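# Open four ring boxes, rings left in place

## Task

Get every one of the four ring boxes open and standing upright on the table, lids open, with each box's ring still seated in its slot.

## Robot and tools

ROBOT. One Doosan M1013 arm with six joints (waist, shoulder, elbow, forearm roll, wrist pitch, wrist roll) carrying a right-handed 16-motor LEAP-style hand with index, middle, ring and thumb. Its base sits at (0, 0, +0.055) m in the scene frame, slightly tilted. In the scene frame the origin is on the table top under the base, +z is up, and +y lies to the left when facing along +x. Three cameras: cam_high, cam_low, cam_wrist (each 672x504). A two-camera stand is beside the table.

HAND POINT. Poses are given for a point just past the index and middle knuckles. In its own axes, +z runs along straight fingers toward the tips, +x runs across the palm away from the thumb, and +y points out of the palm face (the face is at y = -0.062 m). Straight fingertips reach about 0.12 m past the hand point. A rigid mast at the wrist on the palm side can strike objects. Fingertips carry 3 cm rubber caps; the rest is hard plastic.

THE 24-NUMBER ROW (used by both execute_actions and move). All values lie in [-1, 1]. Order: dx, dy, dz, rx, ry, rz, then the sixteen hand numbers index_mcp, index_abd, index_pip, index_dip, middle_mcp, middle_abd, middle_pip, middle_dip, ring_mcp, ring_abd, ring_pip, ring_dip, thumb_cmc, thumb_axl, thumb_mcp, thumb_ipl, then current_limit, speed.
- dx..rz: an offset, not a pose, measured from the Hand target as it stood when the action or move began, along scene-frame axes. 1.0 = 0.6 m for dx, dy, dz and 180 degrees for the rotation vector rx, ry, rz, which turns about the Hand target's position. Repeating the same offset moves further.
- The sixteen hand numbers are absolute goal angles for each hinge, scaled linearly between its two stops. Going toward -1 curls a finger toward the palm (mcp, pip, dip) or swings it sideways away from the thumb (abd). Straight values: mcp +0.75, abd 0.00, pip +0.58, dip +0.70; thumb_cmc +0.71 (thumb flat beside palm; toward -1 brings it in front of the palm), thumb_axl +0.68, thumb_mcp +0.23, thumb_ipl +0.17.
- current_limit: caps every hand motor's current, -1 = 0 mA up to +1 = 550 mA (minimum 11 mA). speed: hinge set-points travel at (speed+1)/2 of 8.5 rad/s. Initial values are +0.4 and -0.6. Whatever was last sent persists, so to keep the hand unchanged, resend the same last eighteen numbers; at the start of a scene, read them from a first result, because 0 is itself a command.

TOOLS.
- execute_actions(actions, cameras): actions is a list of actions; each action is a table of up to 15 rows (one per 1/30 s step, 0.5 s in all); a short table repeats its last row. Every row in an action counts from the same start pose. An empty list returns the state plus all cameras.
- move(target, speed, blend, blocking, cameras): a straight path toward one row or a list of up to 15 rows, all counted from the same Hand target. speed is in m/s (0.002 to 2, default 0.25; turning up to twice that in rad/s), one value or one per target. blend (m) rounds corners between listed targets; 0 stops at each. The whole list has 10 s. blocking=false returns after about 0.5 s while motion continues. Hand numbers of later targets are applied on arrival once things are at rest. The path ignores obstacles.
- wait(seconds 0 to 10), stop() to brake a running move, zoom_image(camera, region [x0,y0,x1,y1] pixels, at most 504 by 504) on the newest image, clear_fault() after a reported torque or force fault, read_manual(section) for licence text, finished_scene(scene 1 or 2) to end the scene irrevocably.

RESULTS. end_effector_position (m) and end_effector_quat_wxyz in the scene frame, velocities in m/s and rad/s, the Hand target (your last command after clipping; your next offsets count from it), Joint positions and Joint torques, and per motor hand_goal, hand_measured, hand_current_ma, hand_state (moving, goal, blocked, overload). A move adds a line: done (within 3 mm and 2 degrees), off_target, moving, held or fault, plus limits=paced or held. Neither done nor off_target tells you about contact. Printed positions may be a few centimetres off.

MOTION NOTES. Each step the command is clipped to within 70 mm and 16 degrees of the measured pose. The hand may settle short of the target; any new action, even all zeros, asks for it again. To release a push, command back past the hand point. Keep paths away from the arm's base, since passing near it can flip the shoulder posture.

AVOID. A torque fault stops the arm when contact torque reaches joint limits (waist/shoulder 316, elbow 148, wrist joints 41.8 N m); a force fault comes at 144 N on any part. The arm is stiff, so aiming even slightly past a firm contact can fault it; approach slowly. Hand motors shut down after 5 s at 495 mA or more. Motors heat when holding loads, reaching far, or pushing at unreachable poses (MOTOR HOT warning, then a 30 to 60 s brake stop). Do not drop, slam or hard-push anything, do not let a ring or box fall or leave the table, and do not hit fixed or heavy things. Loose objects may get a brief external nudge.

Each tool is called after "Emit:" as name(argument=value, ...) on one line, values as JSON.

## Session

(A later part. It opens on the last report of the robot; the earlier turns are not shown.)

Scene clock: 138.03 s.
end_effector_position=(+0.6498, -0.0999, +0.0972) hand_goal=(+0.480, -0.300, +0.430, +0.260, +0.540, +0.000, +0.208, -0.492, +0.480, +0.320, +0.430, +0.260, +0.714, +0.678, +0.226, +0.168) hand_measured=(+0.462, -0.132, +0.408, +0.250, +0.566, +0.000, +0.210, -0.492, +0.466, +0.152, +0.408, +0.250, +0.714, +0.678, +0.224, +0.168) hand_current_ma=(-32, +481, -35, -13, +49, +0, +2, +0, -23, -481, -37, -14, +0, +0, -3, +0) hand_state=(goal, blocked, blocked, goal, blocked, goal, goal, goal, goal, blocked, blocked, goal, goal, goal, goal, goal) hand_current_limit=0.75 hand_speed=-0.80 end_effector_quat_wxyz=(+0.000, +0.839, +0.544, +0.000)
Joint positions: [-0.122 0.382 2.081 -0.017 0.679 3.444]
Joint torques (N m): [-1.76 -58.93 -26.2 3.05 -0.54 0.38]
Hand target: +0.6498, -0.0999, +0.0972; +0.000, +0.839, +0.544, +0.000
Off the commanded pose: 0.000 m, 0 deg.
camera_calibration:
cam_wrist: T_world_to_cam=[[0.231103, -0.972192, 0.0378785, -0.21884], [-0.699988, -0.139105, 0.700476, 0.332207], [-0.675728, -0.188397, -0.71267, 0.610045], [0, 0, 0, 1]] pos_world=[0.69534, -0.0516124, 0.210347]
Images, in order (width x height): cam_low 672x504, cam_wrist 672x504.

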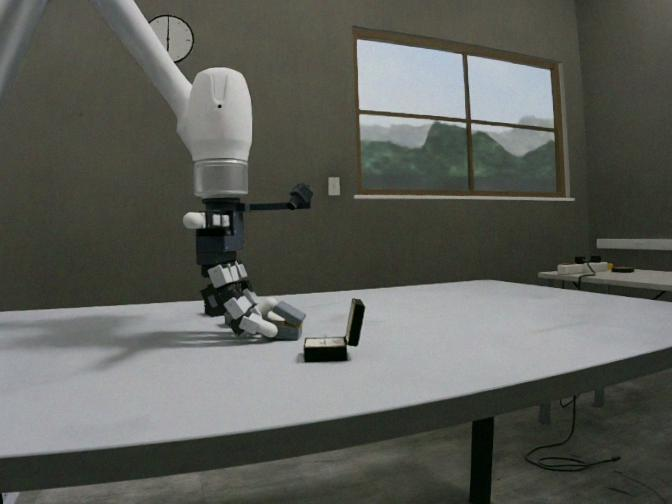

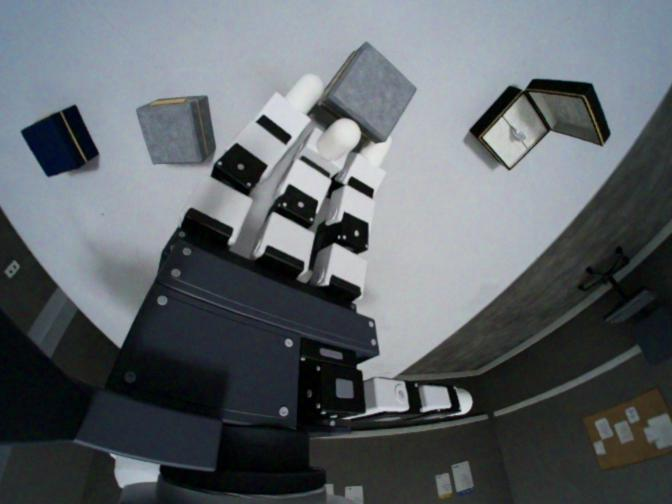

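Emit:
execute_actions(actions=[[[0,0,0,0,0,0, 0.4795, -0.3, 0.4307, 0.2609, 0.463, 0.0, -0.0365, -0.0551, 0.4795, 0.32, 0.4307, 0.2609, 0.714, 0.678, 0.226, 0.168, 0.75, -0.8]],[[0,0,0,0,0,0, 0.4795, -0.3, 0.4307, 0.2609, 0.2973, 0.0, 0.0321, 0.1246, 0.4795, 0.32, 0.4307, 0.2609, 0.714, 0.678, 0.226, 0.168, 0.75, -0.8]],[[0,0,0,0,0,0, 0.4795, -0.3, 0.4307, 0.2609, 0.1, 0.0, 0.2234, 0.2884, 0.4795, 0.32, 0.4307, 0.2609, 0.714, 0.678, 0.226, 0.168, 0.75, -0.8]]], cameras=["cam_low", "cam_wrist"])

Emit:
zoom_image(camera="cam_low", region=[200, 260, 320, 370])

Emit:
zoom_image(camera="cam_wrist", region=[200, 20, 440, 220])

Scene clock: 143.00 s.
end_effector_position=(+0.6498, -0.0999, +0.0972) hand_goal=(+0.480, -0.300, +0.430, +0.260, +0.100, +0.000, +0.224, +0.288, +0.480, +0.320, +0.430, +0.260, +0.714, +0.678, +0.226, +0.168) hand_measured=(+0.464, -0.132, +0.418, +0.250, +0.168, +0.000, +0.238, +0.286, +0.466, +0.152, +0.418, +0.250, +0.714, +0.678, +0.224, +0.168) hand_current_ma=(-26, +481, -16, -13, +196, +0, +19, -2, -20, -481, -15, -12, +0, +0, -3, +0) hand_state=(goal, blocked, goal, goal, blocked, goal, goal, goal, goal, blocked, goal, goal, goal, goal, goal, goal) hand_current_limit=0.75 hand_speed=-0.80 end_effector_quat_wxyz=(+0.000, +0.839, +0.544, +0.000)
Joint positions: [-0.122 0.382 2.081 -0.017 0.679 3.444]
Joint torques (N m): [-1.45 -59.01 -26.07 3.01 -0.59 0.36]
Hand target: +0.6498, -0.0999, +0.0972; +0.000, +0.839, +0.544, +0.000
Off the commanded pose: 0.000 m, 0 deg.
camera_calibration:
cam_wrist: T_world_to_cam=[[0.231106, -0.972191, 0.0378759, -0.218841], [-0.699987, -0.139108, 0.700476, 0.332206], [-0.675728, -0.188397, -0.71267, 0.610045], [0, 0, 0, 1]] pos_world=[0.69534, -0.0516124, 0.210347]
Images, in order (width x height): cam_low 672x504, cam_wrist 672x504.

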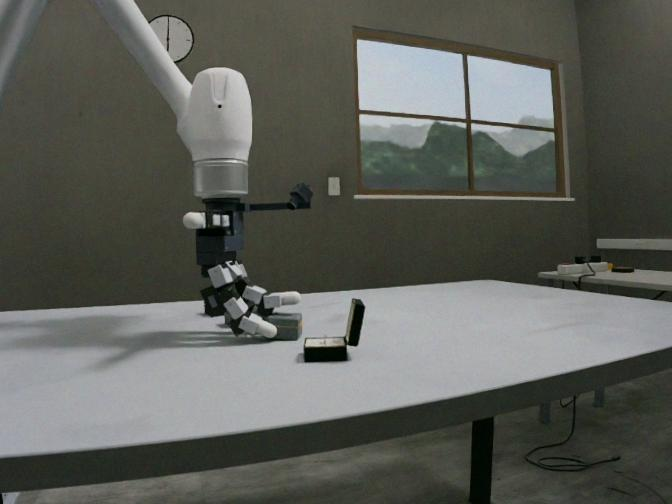

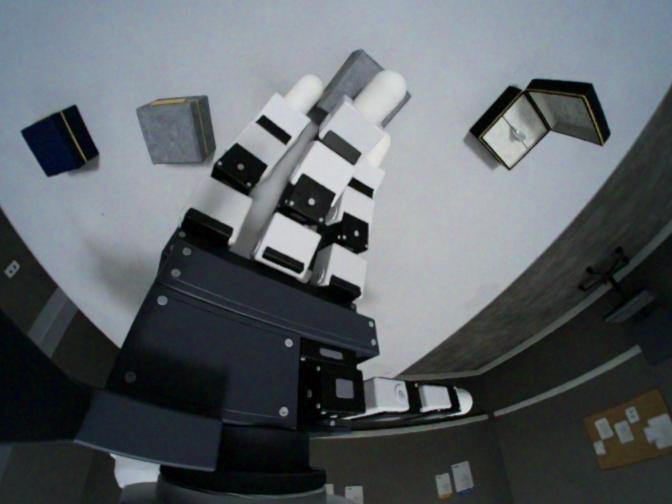

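Scaled by 4.200.

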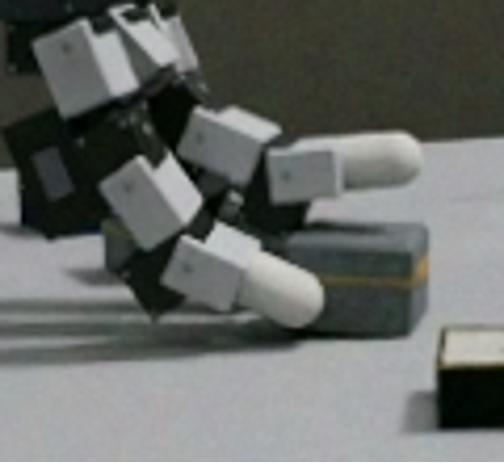

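Scaled by 2.100 from the camera's 672x504 image, which has a finer 960x720 frame.

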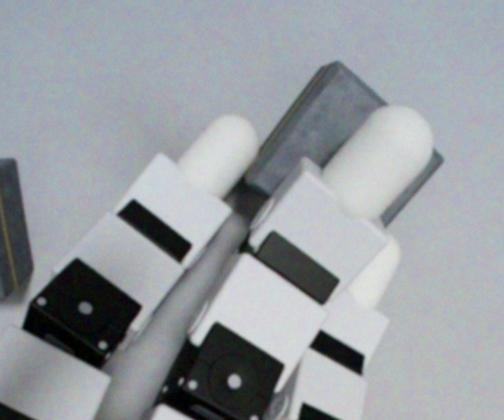

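Emit:
move(target=[[0,0,0, 0,0,0, 0.4795, -0.3, 0.4307, 0.2609, 0.9863, 0.0, -0.3869, 0.1159, 0.4795, 0.32, 0.4307, 0.2609, 0.714, 0.678, 0.226, 0.168, 0.75, -0.5],[0,0,0, 0,0,0, 0.4795, -0.3, 0.4307, 0.2609, 0.8164, 0.0, 0.2234, -0.1507, 0.4795, 0.32, 0.4307, 0.2609, 0.714, 0.678, 0.226, 0.168, 0.75, -0.6],[0,0,0, 0,0,0, 0.4795, -0.3, 0.4307, 0.2609, 0.6534, 0.0, 0.0686, 0.0986, 0.4795, 0.32, 0.4307, 0.2609, 0.714, 0.678, 0.226, 0.168, 0.75, -0.85]], cameras=["cam_low", "cam_wrist"])

Emit:
zoom_image(camera="cam_low", region=[200, 260, 320, 370])

Emit:
execute_actions(actions=[[[0,0,0,0,0,0, 0.4795, -0.3, 0.4307, 0.2609, 0.6055, 0.0, 0.0088, 0.0609, 0.4795, 0.32, 0.4307, 0.2609, 0.714, 0.678, 0.226, 0.168, 0.75, -0.92]],[[0,0,0,0,0,0, 0.4795, -0.3, 0.4307, 0.2609, 0.6301, 0.0, -0.1285, 0.0116, 0.4795, 0.32, 0.4307, 0.2609, 0.714, 0.678, 0.226, 0.168, 0.75, -0.92]],[[0,0,0,0,0,0, 0.4795, -0.3, 0.4307, 0.2609, 0.6301, 0.0, -0.1285, 0.0116, 0.4795, 0.32, 0.4307, 0.2609, 0.714, 0.678, 0.226, 0.168, 0.75, -0.92]]], cameras=["cam_low", "cam_wrist"])

Emit:
zoom_image(camera="cam_low", region=[200, 260, 320, 370])

Emit:
zoom_image(camera="cam_wrist", region=[200, 20, 440, 220])

Scene clock: 151.77 s.
end_effector_position=(+0.6498, -0.0999, +0.0972) hand_goal=(+0.480, -0.300, +0.430, +0.260, +0.654, +0.000, +0.068, +0.098, +0.480, +0.320, +0.430, +0.260, +0.714, +0.678, +0.226, +0.168) hand_measured=(+0.478, -0.208, +0.428, +0.258, +0.652, +0.006, +0.034, +0.078, +0.484, +0.220, +0.430, +0.260, +0.714, +0.678, +0.224, +0.168) hand_current_ma=(-1, +225, -2, -1, -2, +5, -70, -33, +4, -253, +0, +0, +0, +0, -3, +0) hand_state=(goal, blocked, goal, goal, goal, goal, blocked, goal, goal, blocked, goal, goal, goal, goal, goal, goal) hand_current_limit=0.75 hand_speed=-0.85 end_effector_quat_wxyz=(+0.000, +0.839, +0.544, +0.000)
Joint positions: [-0.122 0.382 2.081 -0.017 0.679 3.444]
Joint torques (N m): [-1.15 -59.59 -26.07 3.01 -0.55 0.42]
Hand target: +0.6498, -0.0999, +0.0972; +0.000, +0.839, +0.544, +0.000
Off the commanded pose: 0.000 m, 0 deg.
move: done
camera_calibration:
cam_wrist: T_world_to_cam=[[0.231106, -0.972191, 0.0378759, -0.218841], [-0.699987, -0.139108, 0.700476, 0.332206], [-0.675728, -0.188397, -0.71267, 0.610045], [0, 0, 0, 1]] pos_world=[0.69534, -0.0516124, 0.210347]
Images, in order (width x height): cam_low 672x504, cam_wrist 672x504.

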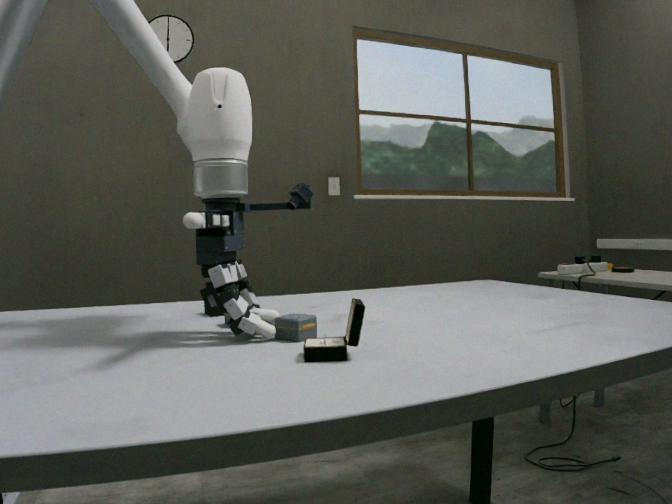

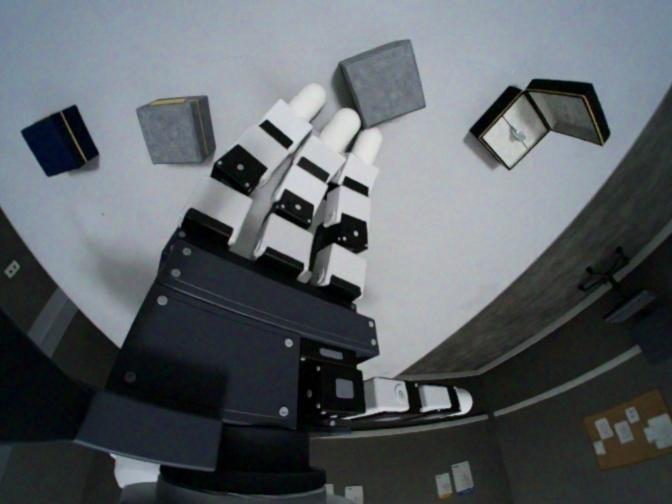

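Scaled by 4.200.

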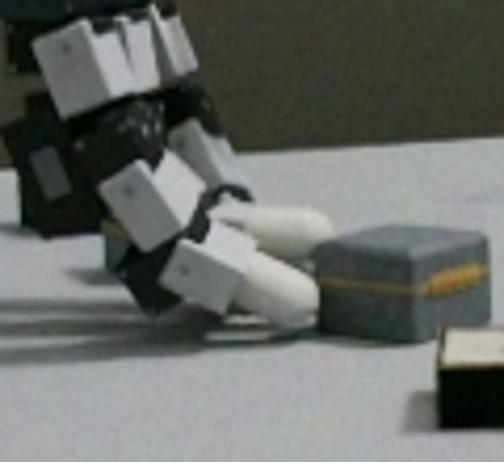

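Scene clock: 153.47 s.
end_effector_position=(+0.6498, -0.0999, +0.0972) hand_goal=(+0.480, -0.300, +0.430, +0.260, +0.630, +0.000, -0.128, +0.012, +0.480, +0.320, +0.430, +0.260, +0.714, +0.678, +0.226, +0.168) hand_measured=(+0.472, -0.220, +0.424, +0.258, +0.650, +0.006, -0.104, +0.020, +0.474, +0.234, +0.424, +0.258, +0.714, +0.678, +0.224, +0.168) hand_current_ma=(-9, +186, -7, -1, +38, +5, +40, +9, -6, -209, -5, -1, +0, +0, -3, +0) hand_state=(goal, blocked, goal, goal, blocked, goal, blocked, goal, goal, blocked, goal, goal, goal, goal, goal, goal) hand_current_limit=0.75 hand_speed=-0.92 end_effector_quat_wxyz=(+0.000, +0.839, +0.544, +0.000)
Joint positions: [-0.122 0.382 2.081 -0.017 0.679 3.444]
Joint torques (N m): [-1.31 -59.44 -26.05 2.98 -0.5 0.36]
Hand target: +0.6498, -0.0999, +0.0972; +0.000, +0.839, +0.544, +0.000
Off the commanded pose: 0.000 m, 0 deg.
camera_calibration:
cam_wrist: T_world_to_cam=[[0.231106, -0.972191, 0.0378759, -0.218841], [-0.699987, -0.139108, 0.700476, 0.332206], [-0.675728, -0.188397, -0.71267, 0.610045], [0, 0, 0, 1]] pos_world=[0.69534, -0.0516124, 0.210347]
Images, in order (width x height): cam_low 672x504, cam_wrist 672x504.

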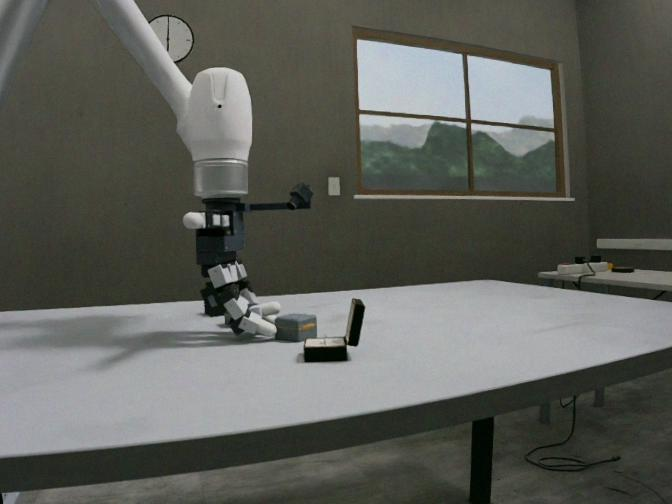

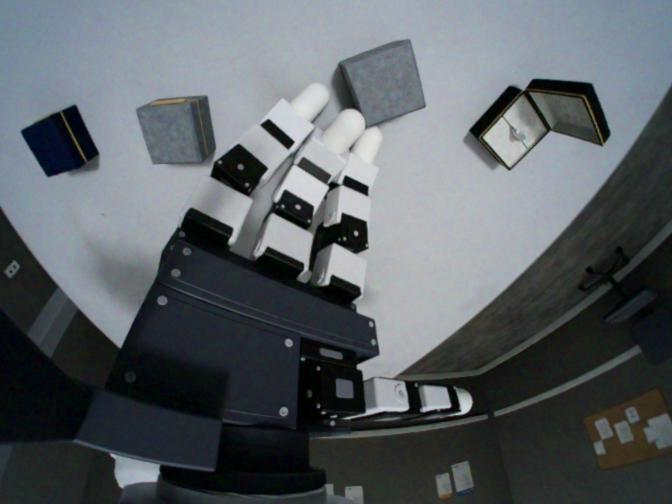

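Scaled by 4.200.

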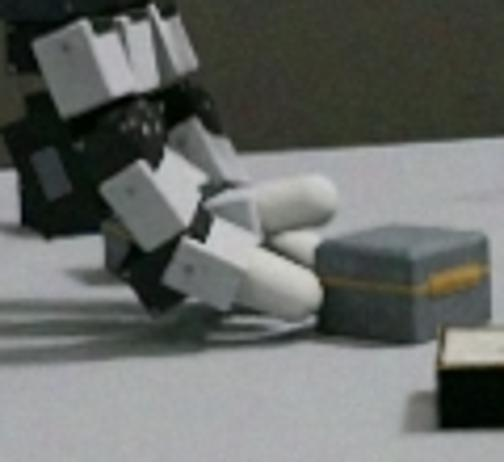

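Scaled by 2.100 from the camera's 672x504 image, which has a finer 960x720 frame.

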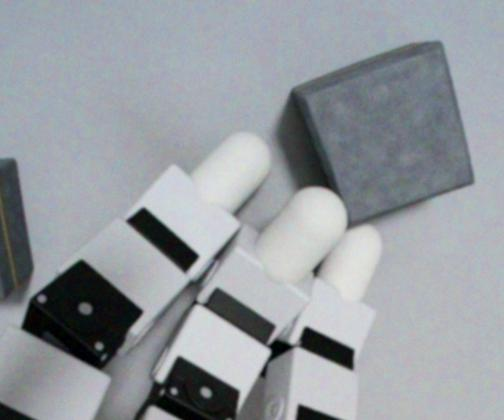

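Emit:
move(target=[[0,0,0.1213, 0,0,0, 0.4795, -0.3, 0.4307, 0.2609, 0.6301, 0.0, -0.1285, 0.0116, 0.4795, 0.32, 0.4307, 0.2609, 0.714, 0.678, 0.226, 0.168, 0.75, -0.5],[0.0205,-0.0048,0.1213, 0,0,-0.1667, 0.4795, 0.08, 0.4307, 0.2609, 0.8452, 0.0, 0.2745, -0.2609, 0.4795, -0.08, 0.4307, 0.2609, 0.714, 0.678, 0.226, 0.168, 0.75, -0.4]], speed=[0.3, 0.35], blend=[0.02, 0], cameras=["cam_low", "cam_wrist"])

Emit:
zoom_image(camera="cam_wrist", region=[200, 20, 440, 220])

Emit:
zoom_image(camera="cam_low", region=[200, 260, 380, 380])

Scene clock: 163.67 s.
end_effector_position=(+0.6621, -0.1028, +0.1700) hand_goal=(+0.480, +0.080, +0.430, +0.260, +0.846, +0.000, +0.274, -0.260, +0.480, -0.080, +0.430, +0.260, +0.714, +0.678, +0.226, +0.168) hand_measured=(+0.480, +0.076, +0.428, +0.258, +0.842, +0.002, +0.272, -0.256, +0.480, -0.076, +0.428, +0.258, +0.714, +0.678, +0.224, +0.168) hand_current_ma=(+0, -3, -1, -1, -3, +2, -1, +3, +0, +2, -1, -1, +0, +0, -3, +0) hand_state=(goal, goal, goal, goal, goal, goal, goal, goal, goal, goal, goal, goal, goal, goal, goal, goal) hand_current_limit=0.75 hand_speed=-0.40 end_effector_quat_wxyz=(+0.000, +0.951, +0.309, +0.000)
Joint positions: [-0.073 0.348 1.947 -0.014 0.848 4.013]
Joint torques (N m): [-1.74 -61.15 -30.94 3.57 -0.46 0.36]
Hand target: +0.6621, -0.1028, +0.1700; +0.000, +0.951, +0.309, +0.000
Off the commanded pose: 0.000 m, 0 deg.
move: done
camera_calibration:
cam_wrist: T_world_to_cam=[[-0.286131, -0.957441, 0.0378899, 0.116751], [-0.675665, 0.229645, 0.700528, 0.311243], [-0.679415, 0.174842, -0.712618, 0.709504], [0, 0, 0, 1]] pos_world=[0.72575, -0.0837448, 0.283147]
Images, in order (width x height): cam_low 672x504, cam_wrist 672x504.

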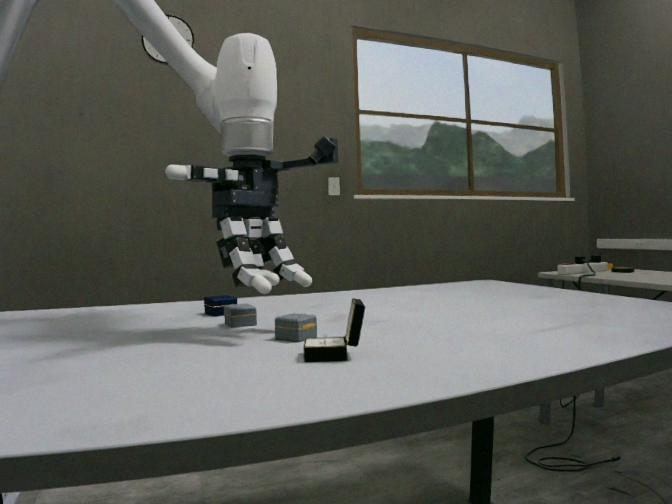

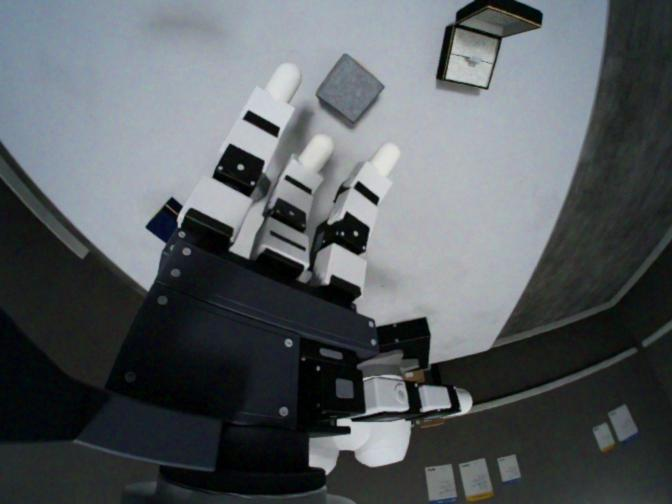

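Scaled by 2.100 from the camera's 672x504 image, which has a finer 960x720 frame.

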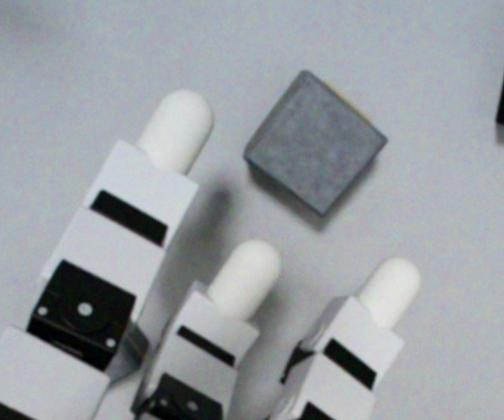

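Scaled by 2.800.

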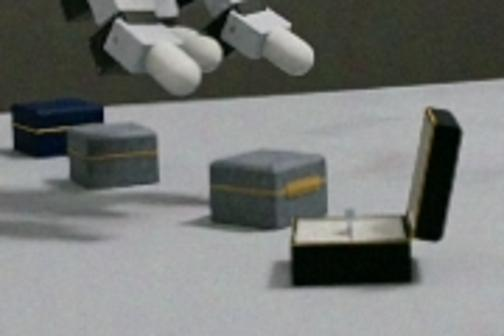

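Emit:
move(target=[[0,0,-0.1213, 0,0,-0.0111, 0.4795, 0.08, 0.4307, 0.2609, 0.8452, 0.0, 0.2745, -0.2609, 0.4795, -0.08, 0.4307, 0.2609, 0.714, 0.678, 0.226, 0.168, 0.75, -0.4],[0,0,-0.1213, 0,0,-0.0111, 0.4795, -0.29, 0.4307, 0.2609, 0.8452, 0.0, 0.2745, -0.2609, 0.4795, 0.31, 0.4307, 0.2609, 0.714, 0.678, 0.226, 0.168, 0.75, -0.8]], speed=[0.2, 0.1], cameras=["cam_low", "cam_wrist"])

Emit:
zoom_image(camera="cam_wrist", region=[200, 20, 440, 220])

Emit:
execute_actions(actions=[[[0,0,0,0,0,0, 0.4795, -0.29, 0.4307, 0.2609, 0.7671, 0.0, 0.0949, 0.0507, 0.4795, 0.31, 0.4307, 0.2609, 0.714, 0.678, 0.226, 0.168, 0.75, -0.8]],[[0,0,0,0,0,0, 0.4795, -0.29, 0.4307, 0.2609, 0.7151, 0.0, -0.0117, -0.0087, 0.4795, 0.31, 0.4307, 0.2609, 0.714, 0.678, 0.226, 0.168, 0.75, -0.88]],[[0,0,0,0,0,0, 0.4795, -0.29, 0.4307, 0.2609, 0.7123, 0.0, -0.1095, 0.0, 0.4795, 0.31, 0.4307, 0.2609, 0.714, 0.678, 0.226, 0.168, 0.75, -0.88]],[[0,0,0,0,0,0, 0.4795, -0.29, 0.4307, 0.2609, 0.7123, 0.0, -0.2409, 0.0217, 0.4795, 0.31, 0.4307, 0.2609, 0.714, 0.678, 0.226, 0.168, 0.75, -0.88]]], cameras=["cam_low", "cam_wrist"])

Emit:
zoom_image(camera="cam_low", region=[210, 260, 330, 370])

Emit:
zoom_image(camera="cam_wrist", region=[200, 20, 440, 220])

Scene clock: 168.53 s.
end_effector_position=(+0.6621, -0.1028, +0.0972) hand_goal=(+0.480, -0.290, +0.430, +0.260, +0.846, +0.000, +0.274, -0.260, +0.480, +0.310, +0.430, +0.260, +0.714, +0.678, +0.226, +0.168) hand_measured=(+0.482, -0.132, +0.428, +0.258, +0.842, +0.002, +0.272, -0.256, +0.482, +0.146, +0.428, +0.258, +0.714, +0.678, +0.224, +0.168) hand_current_ma=(+1, +481, -1, -1, -3, +2, -1, +3, +2, -481, -1, -1, +0, +0, -3, +0) hand_state=(goal, blocked, goal, goal, goal, goal, goal, goal, goal, blocked, goal, goal, goal, goal, goal, goal) hand_current_limit=0.75 hand_speed=-0.80 end_effector_quat_wxyz=(+0.000, +0.956, +0.292, +0.000)
Joint positions: [-0.072 0.442 1.981 -0.016 0.72 4.051]
Joint torques (N m): [-1.99 -65.73 -27.42 3.11 -0.5 0.37]
Hand target: +0.6621, -0.1028, +0.0972; +0.000, +0.956, +0.292, +0.000
Off the commanded pose: 0.000 m, 0 deg.
move: done
camera_calibration:
cam_wrist: T_world_to_cam=[[-0.319276, -0.946902, 0.0379348, 0.142487], [-0.667311, 0.253065, 0.700467, 0.359118], [-0.672874, 0.198328, -0.712676, 0.655701], [0, 0, 0, 1]] pos_world=[0.72634, -0.0860031, 0.210347]
Images, in order (width x height): cam_low 672x504, cam_wrist 672x504.

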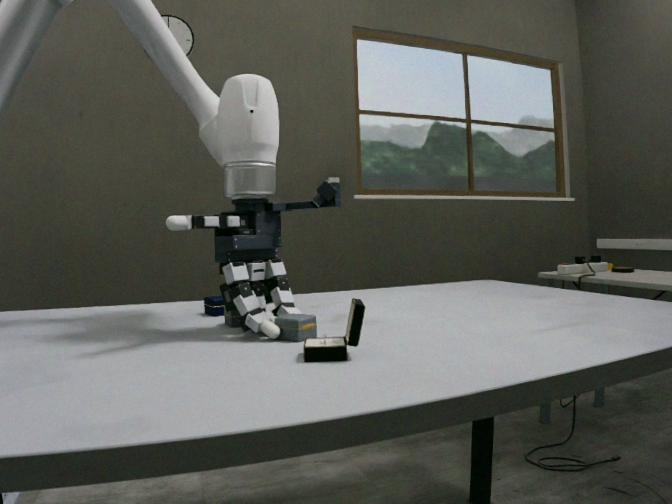

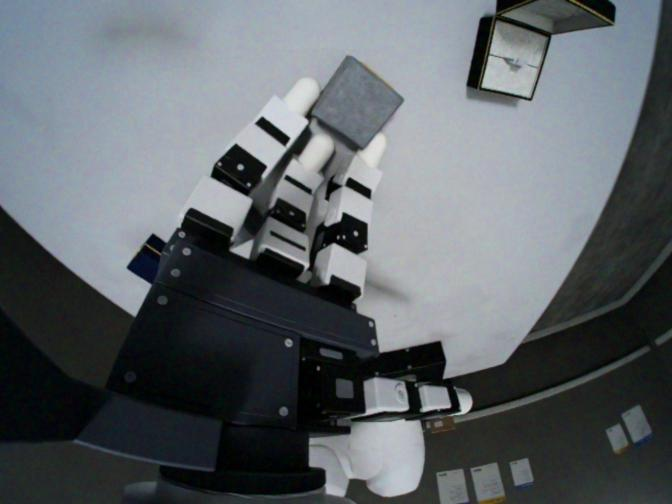

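Scaled by 2.100 from the camera's 672x504 image, which has a finer 960x720 frame.

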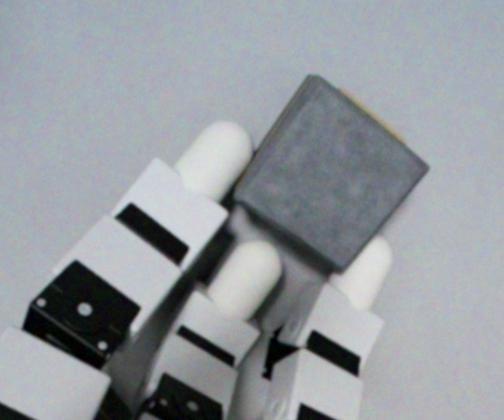

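Scene clock: 170.77 s.
end_effector_position=(+0.6621, -0.1028, +0.0972) hand_goal=(+0.480, -0.290, +0.430, +0.260, +0.712, +0.000, -0.240, +0.022, +0.480, +0.310, +0.430, +0.260, +0.714, +0.678, +0.226, +0.168) hand_measured=(+0.446, -0.132, +0.408, +0.250, +0.750, +0.002, -0.224, +0.022, +0.450, +0.150, +0.408, +0.250, +0.714, +0.678, +0.224, +0.168) hand_current_ma=(-74, +481, -37, -13, +83, +1, +23, +0, -65, -481, -38, -11, +0, +0, -3, +0) hand_state=(blocked, blocked, blocked, goal, blocked, goal, goal, goal, blocked, blocked, blocked, goal, goal, goal, goal, goal) hand_current_limit=0.75 hand_speed=-0.88 end_effector_quat_wxyz=(+0.000, +0.956, +0.292, +0.000)
Joint positions: [-0.072 0.442 1.981 -0.016 0.72 4.051]
Joint torques (N m): [-1.17 -65.85 -26.92 3.21 -0.34 0.41]
Hand target: +0.6621, -0.1028, +0.0972; +0.000, +0.956, +0.292, +0.000
Off the commanded pose: 0.000 m, 0 deg.
camera_calibration:
cam_wrist: T_world_to_cam=[[-0.319276, -0.946902, 0.0379348, 0.142487], [-0.667311, 0.253065, 0.700467, 0.359118], [-0.672874, 0.198328, -0.712676, 0.655701], [0, 0, 0, 1]] pos_world=[0.72634, -0.0860031, 0.210347]
Images, in order (width x height): cam_low 672x504, cam_wrist 672x504.

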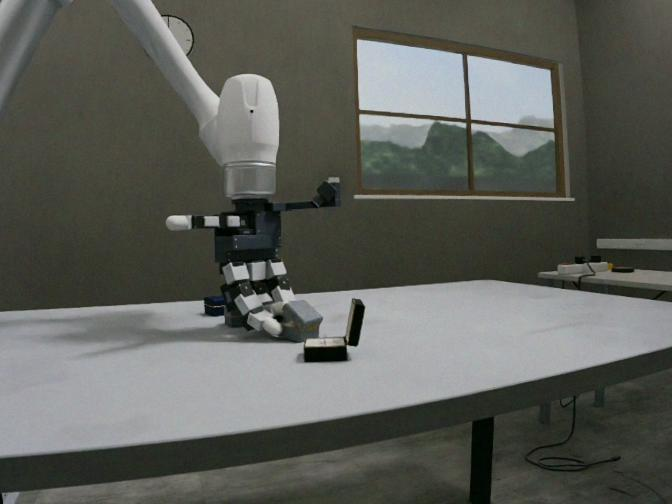

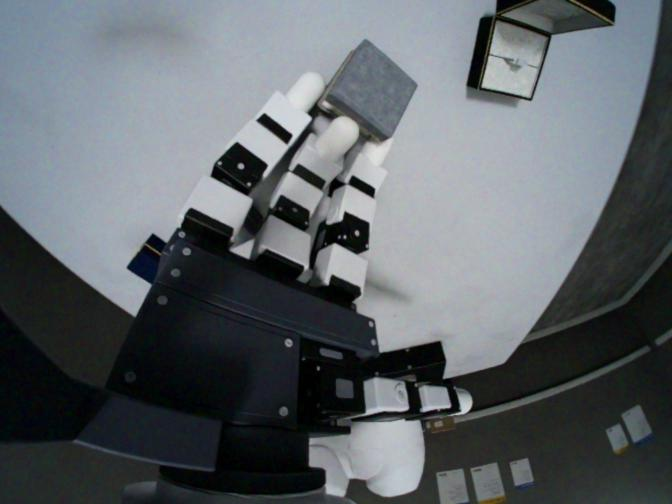

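Scaled by 4.200.

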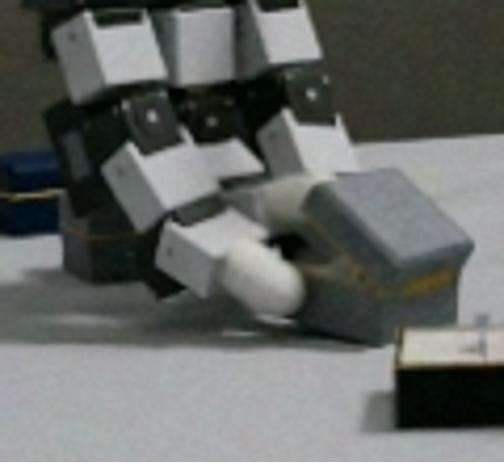

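Scaled by 2.100 from the camera's 672x504 image, which has a finer 960x720 frame.

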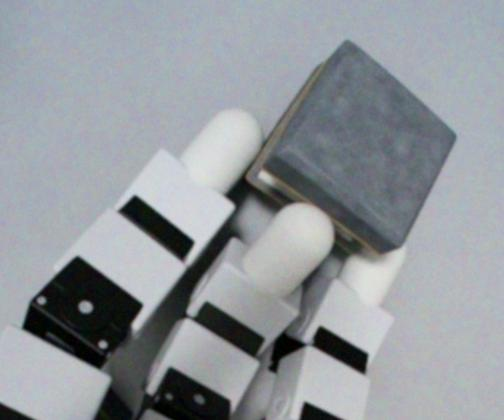

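Emit:
execute_actions(actions=[[[0,0,0,0,0,0, 0.4795, -0.29, 0.4307, 0.2609, 0.4658, 0.0, 0.0219, -0.1159, 0.4795, 0.31, 0.4307, 0.2609, 0.714, 0.678, 0.226, 0.168, 0.75, -0.8]],[[0,0,0,0,0,0, 0.4795, -0.29, 0.4307, 0.2609, 0.1781, 0.0, 0.4453, -0.1159, 0.4795, 0.31, 0.4307, 0.2609, 0.714, 0.678, 0.226, 0.168, 0.75, -0.8]],[[0,0,0,0,0,0, 0.4795, -0.29, 0.4307, 0.2609, 0.137, 0.0, 0.2847, 0.1594, 0.4795, 0.31, 0.4307, 0.2609, 0.714, 0.678, 0.226, 0.168, 0.75, -0.8]]], cameras=["cam_low", "cam_wrist"])

Emit:
zoom_image(camera="cam_low", region=[210, 260, 330, 370])

Emit:
zoom_image(camera="cam_wrist", region=[200, 20, 440, 220])

Scene clock: 174.90 s.
end_effector_position=(+0.6621, -0.1028, +0.0972) hand_goal=(+0.480, -0.290, +0.430, +0.260, +0.138, +0.000, +0.284, +0.160, +0.480, +0.310, +0.430, +0.260, +0.714, +0.678, +0.226, +0.168) hand_measured=(+0.478, -0.132, +0.416, +0.250, +0.154, +0.000, +0.292, +0.158, +0.478, +0.150, +0.416, +0.250, +0.714, +0.678, +0.224, +0.168) hand_current_ma=(-2, +481, -18, -13, +24, +0, +8, -2, -1, -481, -18, -11, +0, +0, -3, +0) hand_state=(goal, blocked, goal, goal, goal, goal, goal, goal, goal, blocked, goal, goal, goal, goal, goal, goal) hand_current_limit=0.75 hand_speed=-0.80 end_effector_quat_wxyz=(+0.000, +0.956, +0.292, +0.000)
Joint positions: [-0.072 0.442 1.981 -0.016 0.72 4.051]
Joint torques (N m): [-2.19 -65.81 -27.3 3.15 -0.51 0.38]
Hand target: +0.6621, -0.1028, +0.0972; +0.000, +0.956, +0.292, +0.000
Off the commanded pose: 0.000 m, 0 deg.
camera_calibration:
cam_wrist: T_world_to_cam=[[-0.319276, -0.946902, 0.0379348, 0.142487], [-0.667311, 0.253065, 0.700467, 0.359118], [-0.672874, 0.198328, -0.712676, 0.655701], [0, 0, 0, 1]] pos_world=[0.72634, -0.0860031, 0.210347]
Images, in order (width x height): cam_low 672x504, cam_wrist 672x504.

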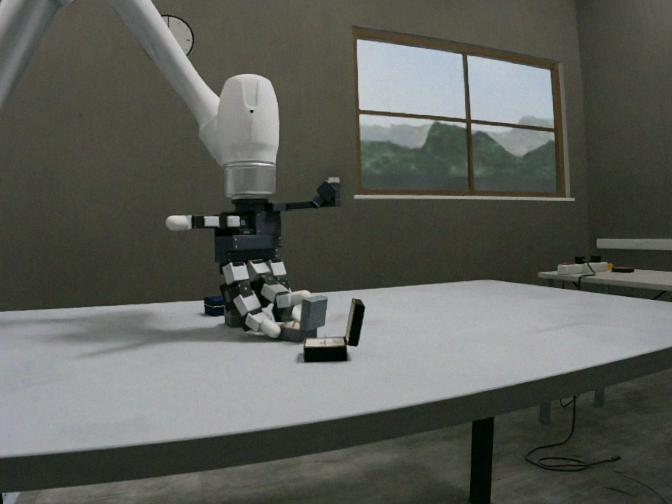

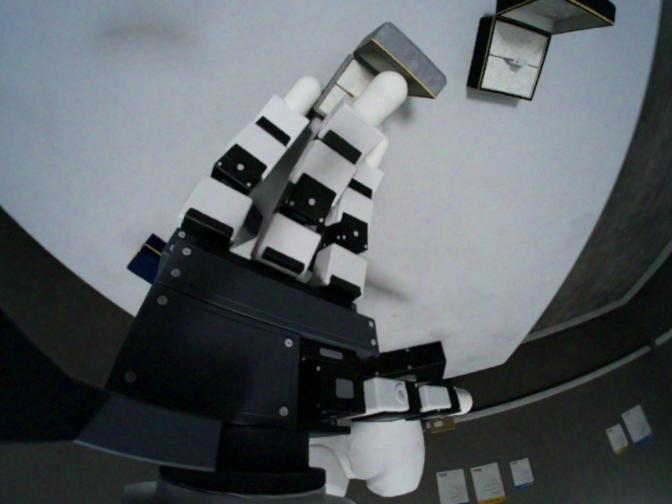

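Scaled by 4.200.

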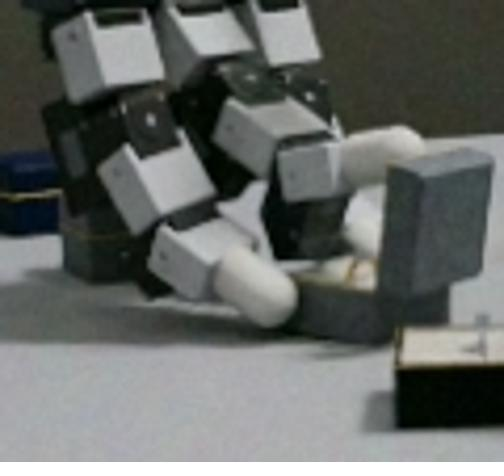

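Scaled by 2.100 from the camera's 672x504 image, which has a finer 960x720 frame.

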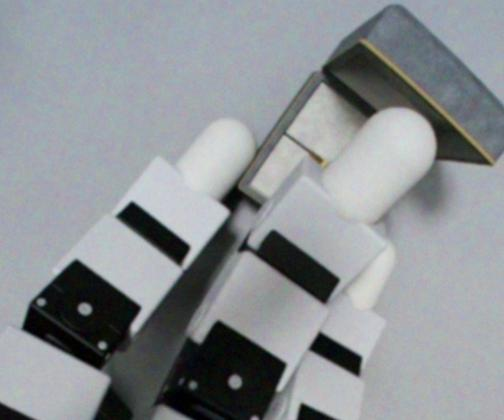

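Emit:
move(target=[[0,0,0, 0,0,0, 0.4795, 0.08, 0.4307, 0.2609, 0.137, 0.0, 0.2847, 0.1594, 0.4795, -0.08, 0.4307, 0.2609, 0.714, 0.678, 0.226, 0.168, 0.75, -0.7],[0,0,0.1713, 0,0,0, 0.4795, 0.08, 0.4307, 0.2609, 0.137, 0.0, 0.2847, 0.1594, 0.4795, -0.08, 0.4307, 0.2609, 0.714, 0.678, 0.226, 0.168, 0.75, -0.7],[-0.0762,0.2352,0.1213, 0,0,0.3611, 0.4795, 0.08, 0.4307, 0.2609, 0.8452, 0.0, 0.2745, -0.2609, 0.4795, -0.08, 0.4307, 0.2609, 0.714, 0.678, 0.226, 0.168, 0.75, -0.4]], speed=[0.1, 0.3, 0.45], blend=[0, 0.03, 0], cameras=["cam_low", "cam_wrist"])

Emit:
zoom_image(camera="cam_wrist", region=[200, 20, 440, 220])

Emit:
zoom_image(camera="cam_low", region=[190, 260, 370, 380])

Scene clock: 181.07 s.
end_effector_position=(+0.6163, +0.0383, +0.1700) hand_goal=(+0.480, +0.080, +0.430, +0.260, +0.846, +0.000, +0.274, -0.260, +0.480, -0.080, +0.430, +0.260, +0.714, +0.678, +0.226, +0.168) hand_measured=(+0.480, +0.076, +0.428, +0.258, +0.842, +0.000, +0.278, -0.256, +0.480, -0.076, +0.428, +0.258, +0.714, +0.678, +0.224, +0.168) hand_current_ma=(+0, -3, -1, -2, -4, +0, +4, +3, +0, +2, -1, -2, +0, +0, -3, +0) hand_state=(goal, goal, goal, goal, goal, goal, goal, goal, goal, goal, goal, goal, goal, goal, goal, goal) hand_current_limit=0.75 hand_speed=-0.40 end_effector_quat_wxyz=(+0.000, +0.650, +0.760, +0.000)
Joint positions: [0.04 0.217 2.134 -0.015 0.792 3.028]
Joint torques (N m): [-1.68 -47.1 -29.58 3.4 -0.53 0.43]
Hand target: +0.6163, +0.0383, +0.1700; +0.000, +0.650, +0.760, +0.000
Off the commanded pose: 0.000 m, 0 deg.
move: done
camera_calibration:
cam_wrist: T_world_to_cam=[[0.72319, -0.689608, 0.0379058, -0.393606], [-0.511401, -0.497802, 0.700472, 0.17455], [-0.464182, -0.52596, -0.712672, 0.54793], [0, 0, 0, 1]] pos_world=[0.628256, 0.103646, 0.283147]
Images, in order (width x height): cam_low 672x504, cam_wrist 672x504.

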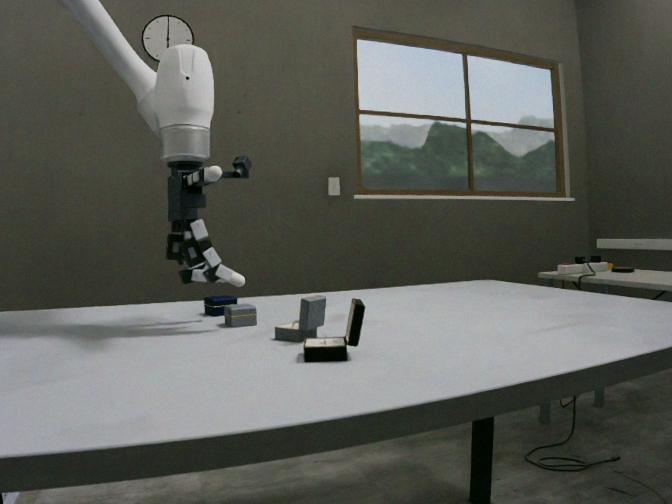

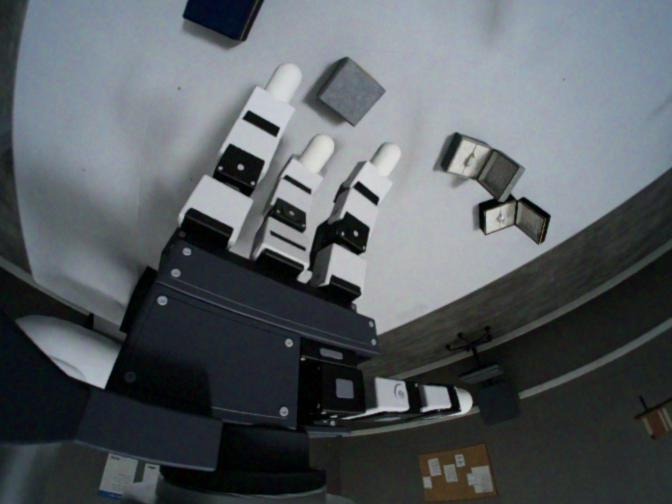

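Scaled by 2.100 from the camera's 672x504 image, which has a finer 960x720 frame.

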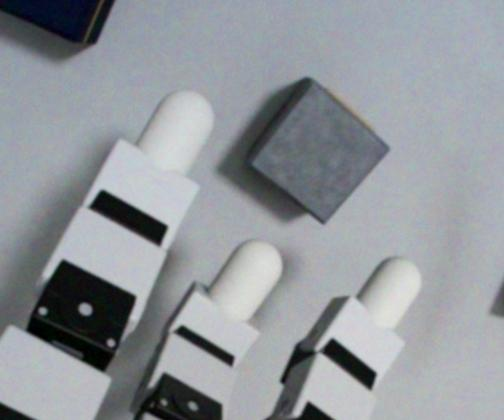

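Scaled by 2.800.

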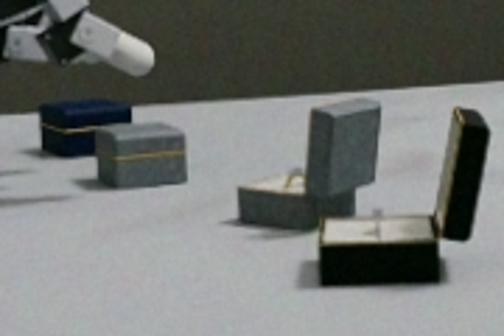

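Emit:
move(target=[[-0.0022,-0.0033,-0.1213, 0,0,-0.0222, 0.4795, 0.08, 0.4307, 0.2609, 0.8452, 0.0, 0.2745, -0.2609, 0.4795, -0.08, 0.4307, 0.2609, 0.714, 0.678, 0.226, 0.168, 0.75, -0.4],[-0.0022,-0.0033,-0.1213, 0,0,-0.0222, 0.4795, -0.29, 0.4307, 0.2609, 0.8452, 0.0, 0.2745, -0.2609, 0.4795, 0.31, 0.4307, 0.2609, 0.714, 0.678, 0.226, 0.168, 0.75, -0.8]], speed=[0.2, 0.1], cameras=["cam_wrist"])

Emit:
zoom_image(camera="cam_wrist", region=[200, 20, 440, 220])

Emit:
execute_actions(actions=[[[0,0,0,0,0,0, 0.4795, -0.29, 0.4307, 0.2609, 0.7671, 0.0, 0.0949, 0.0507, 0.4795, 0.31, 0.4307, 0.2609, 0.714, 0.678, 0.226, 0.168, 0.75, -0.8]],[[0,0,0,0,0,0, 0.4795, -0.29, 0.4307, 0.2609, 0.7151, 0.0, -0.0117, -0.0087, 0.4795, 0.31, 0.4307, 0.2609, 0.714, 0.678, 0.226, 0.168, 0.75, -0.88]],[[0,0,0,0,0,0, 0.4795, -0.29, 0.4307, 0.2609, 0.7123, 0.0, -0.1095, 0.0, 0.4795, 0.31, 0.4307, 0.2609, 0.714, 0.678, 0.226, 0.168, 0.75, -0.88]],[[0,0,0,0,0,0, 0.4795, -0.29, 0.4307, 0.2609, 0.7123, 0.0, -0.2409, 0.0217, 0.4795, 0.31, 0.4307, 0.2609, 0.714, 0.678, 0.226, 0.168, 0.75, -0.88]]], cameras=["cam_low", "cam_wrist"])

Emit:
zoom_image(camera="cam_low", region=[170, 260, 290, 370])

Emit:
zoom_image(camera="cam_wrist", region=[200, 20, 440, 220])

Scene clock: 185.97 s.
end_effector_position=(+0.6150, +0.0363, +0.0972) hand_goal=(+0.480, -0.290, +0.430, +0.260, +0.846, +0.000, +0.274, -0.260, +0.480, +0.310, +0.430, +0.260, +0.714, +0.678, +0.226, +0.168) hand_measured=(+0.482, -0.130, +0.430, +0.258, +0.842, +0.000, +0.278, -0.256, +0.482, +0.146, +0.428, +0.258, +0.714, +0.678, +0.224, +0.168) hand_current_ma=(+2, +481, +0, -2, -4, +0, +3, +3, +2, -481, -1, -2, +0, +0, -3, +0) hand_state=(goal, blocked, goal, goal, goal, goal, goal, goal, goal, blocked, goal, goal, goal, goal, goal, goal) hand_current_limit=0.75 hand_speed=-0.80 end_effector_quat_wxyz=(+0.000, +0.676, +0.737, +0.000)
Joint positions: [0.046 0.323 2.179 -0.018 0.641 3.107]
Joint torques (N m): [-2.04 -53.15 -25.36 2.89 -0.63 0.4]
Hand target: +0.6150, +0.0363, +0.0972; +0.000, +0.676, +0.737, +0.000
Off the commanded pose: 0.000 m, 0 deg.
move: done
camera_calibration:
cam_wrist: T_world_to_cam=[[0.673396, -0.738308, 0.0379323, -0.358826], [-0.544802, -0.460911, 0.700537, 0.243102], [-0.499728, -0.492404, -0.712607, 0.515063], [0, 0, 0, 1]] pos_world=[0.631466, 0.100744, 0.210347]
Images, in order (width x height): cam_wrist 672x504.

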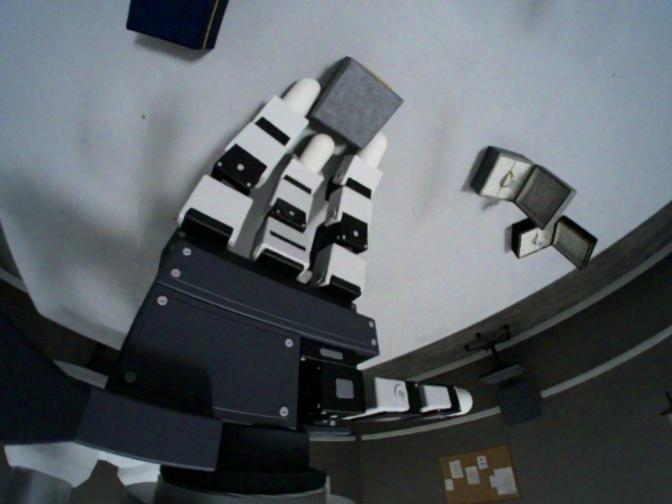

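Scaled by 2.100 from the camera's 672x504 image, which has a finer 960x720 frame.

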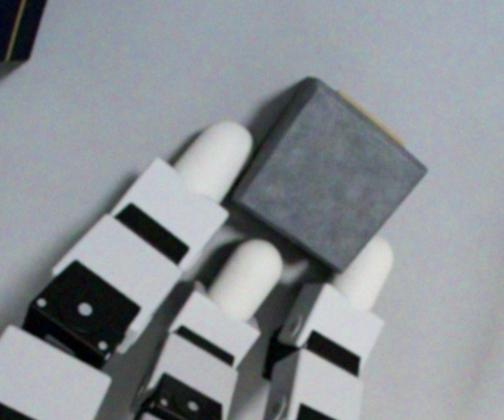

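Scene clock: 188.17 s.
end_effector_position=(+0.6150, +0.0363, +0.0972) hand_goal=(+0.480, -0.290, +0.430, +0.260, +0.712, +0.000, -0.240, +0.022, +0.480, +0.310, +0.430, +0.260, +0.714, +0.678, +0.226, +0.168) hand_measured=(+0.460, -0.130, +0.410, +0.250, +0.728, +0.000, -0.236, +0.014, +0.462, +0.152, +0.410, +0.252, +0.714, +0.678, +0.224, +0.168) hand_current_ma=(-34, +481, -32, -11, +27, +0, +2, -10, -32, -481, -35, -11, +0, +0, -3, +0) hand_state=(goal, blocked, goal, goal, goal, goal, goal, goal, goal, blocked, blocked, goal, goal, goal, goal, goal) hand_current_limit=0.75 hand_speed=-0.88 end_effector_quat_wxyz=(+0.000, +0.676, +0.737, +0.000)
Joint positions: [0.046 0.323 2.179 -0.018 0.641 3.107]
Joint torques (N m): [-1.53 -52.06 -24.66 2.9 -0.37 0.39]
Hand target: +0.6150, +0.0363, +0.0972; +0.000, +0.676, +0.737, +0.000
Off the commanded pose: 0.000 m, 0 deg.
camera_calibration:
cam_wrist: T_world_to_cam=[[0.673396, -0.738308, 0.0379323, -0.358826], [-0.544802, -0.460911, 0.700537, 0.243102], [-0.499728, -0.492404, -0.712607, 0.515063], [0, 0, 0, 1]] pos_world=[0.631466, 0.100744, 0.210347]
Images, in order (width x height): cam_low 672x504, cam_wrist 672x504.

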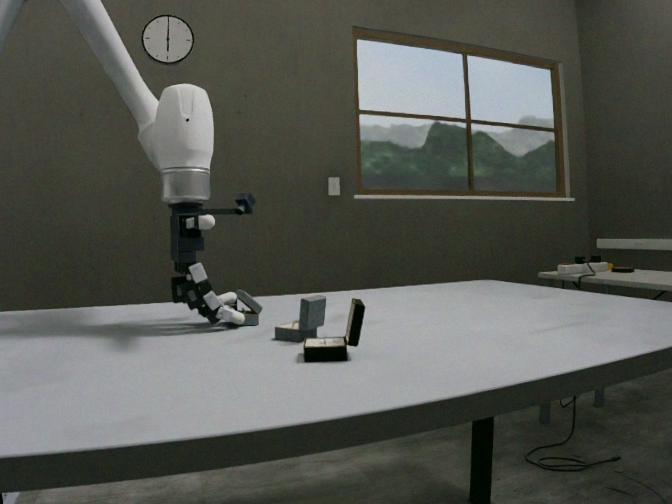

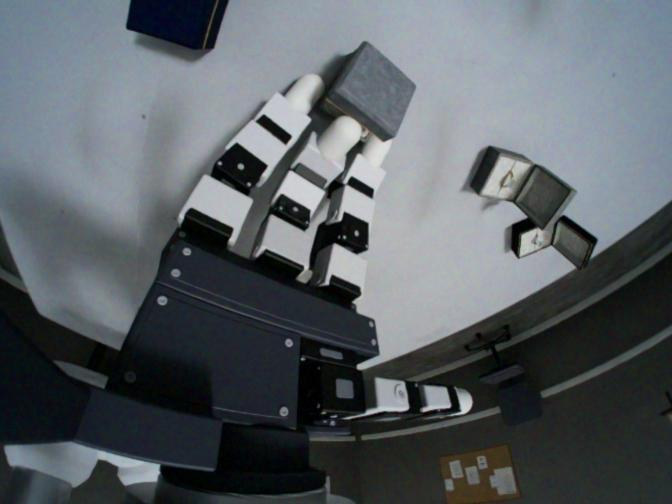

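Scaled by 4.200.

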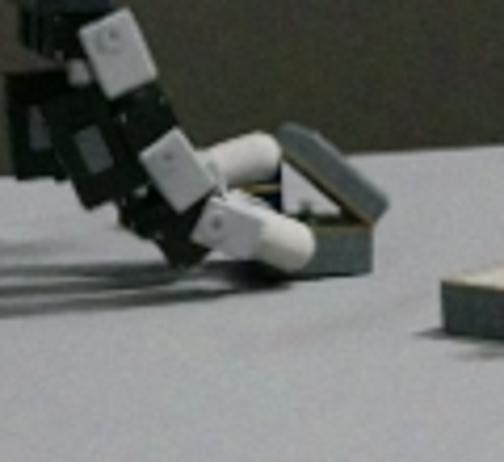

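Scaled by 2.100 from the camera's 672x504 image, which has a finer 960x720 frame.

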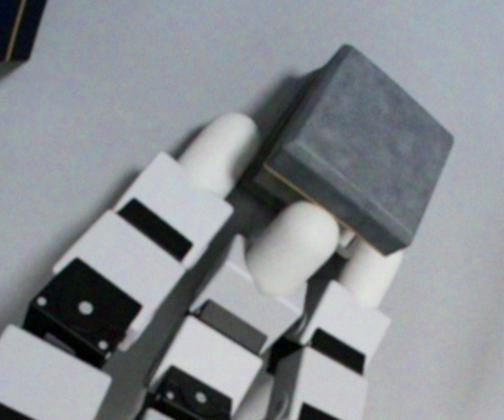

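Emit:
execute_actions(actions=[[[0,0,0,0,0,0, 0.4795, -0.29, 0.4307, 0.2609, 0.4658, 0.0, 0.0219, -0.1159, 0.4795, 0.31, 0.4307, 0.2609, 0.714, 0.678, 0.226, 0.168, 0.75, -0.8]],[[0,0,0,0,0,0, 0.4795, -0.29, 0.4307, 0.2609, 0.1781, 0.0, 0.4453, -0.1159, 0.4795, 0.31, 0.4307, 0.2609, 0.714, 0.678, 0.226, 0.168, 0.75, -0.8]],[[0,0,0,0,0,0, 0.4795, -0.29, 0.4307, 0.2609, 0.137, 0.0, 0.2847, 0.1594, 0.4795, 0.31, 0.4307, 0.2609, 0.714, 0.678, 0.226, 0.168, 0.75, -0.8]]], cameras=["cam_low", "cam_wrist"])

Scene clock: 192.37 s.
end_effector_position=(+0.6150, +0.0363, +0.0972) hand_goal=(+0.480, -0.290, +0.430, +0.260, +0.138, +0.000, +0.284, +0.160, +0.480, +0.310, +0.430, +0.260, +0.714, +0.678, +0.226, +0.168) hand_measured=(+0.478, -0.130, +0.418, +0.250, +0.154, +0.000, +0.292, +0.158, +0.478, +0.152, +0.418, +0.252, +0.714, +0.678, +0.224, +0.168) hand_current_ma=(-1, +481, -15, -11, +24, +0, +8, -2, -1, -481, -18, -11, +0, +0, -3, +0) hand_state=(goal, blocked, goal, goal, goal, goal, goal, goal, goal, blocked, goal, goal, goal, goal, goal, goal) hand_current_limit=0.75 hand_speed=-0.80 end_effector_quat_wxyz=(+0.000, +0.676, +0.737, +0.000)
Joint positions: [0.046 0.323 2.179 -0.018 0.641 3.107]
Joint torques (N m): [-1.71 -53.17 -24.89 2.95 -0.58 0.33]
Hand target: +0.6150, +0.0363, +0.0972; +0.000, +0.676, +0.737, +0.000
Off the commanded pose: 0.000 m, 0 deg.
camera_calibration:
cam_wrist: T_world_to_cam=[[0.673394, -0.73831, 0.0379292, -0.358824], [-0.544837, -0.460946, 0.700487, 0.243138], [-0.499693, -0.492369, -0.712657, 0.515048], [0, 0, 0, 1]] pos_world=[0.631466, 0.100744, 0.210347]
Images, in order (width x height): cam_low 672x504, cam_wrist 672x504.

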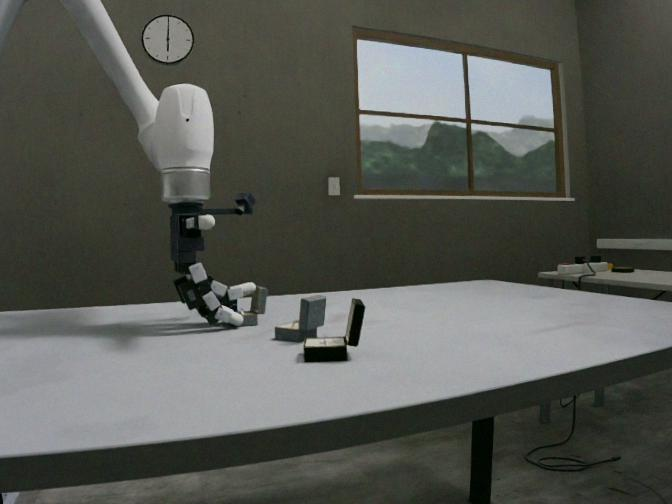

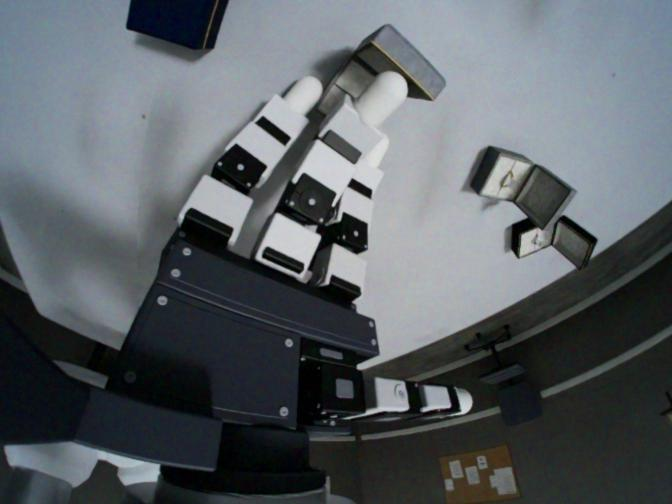

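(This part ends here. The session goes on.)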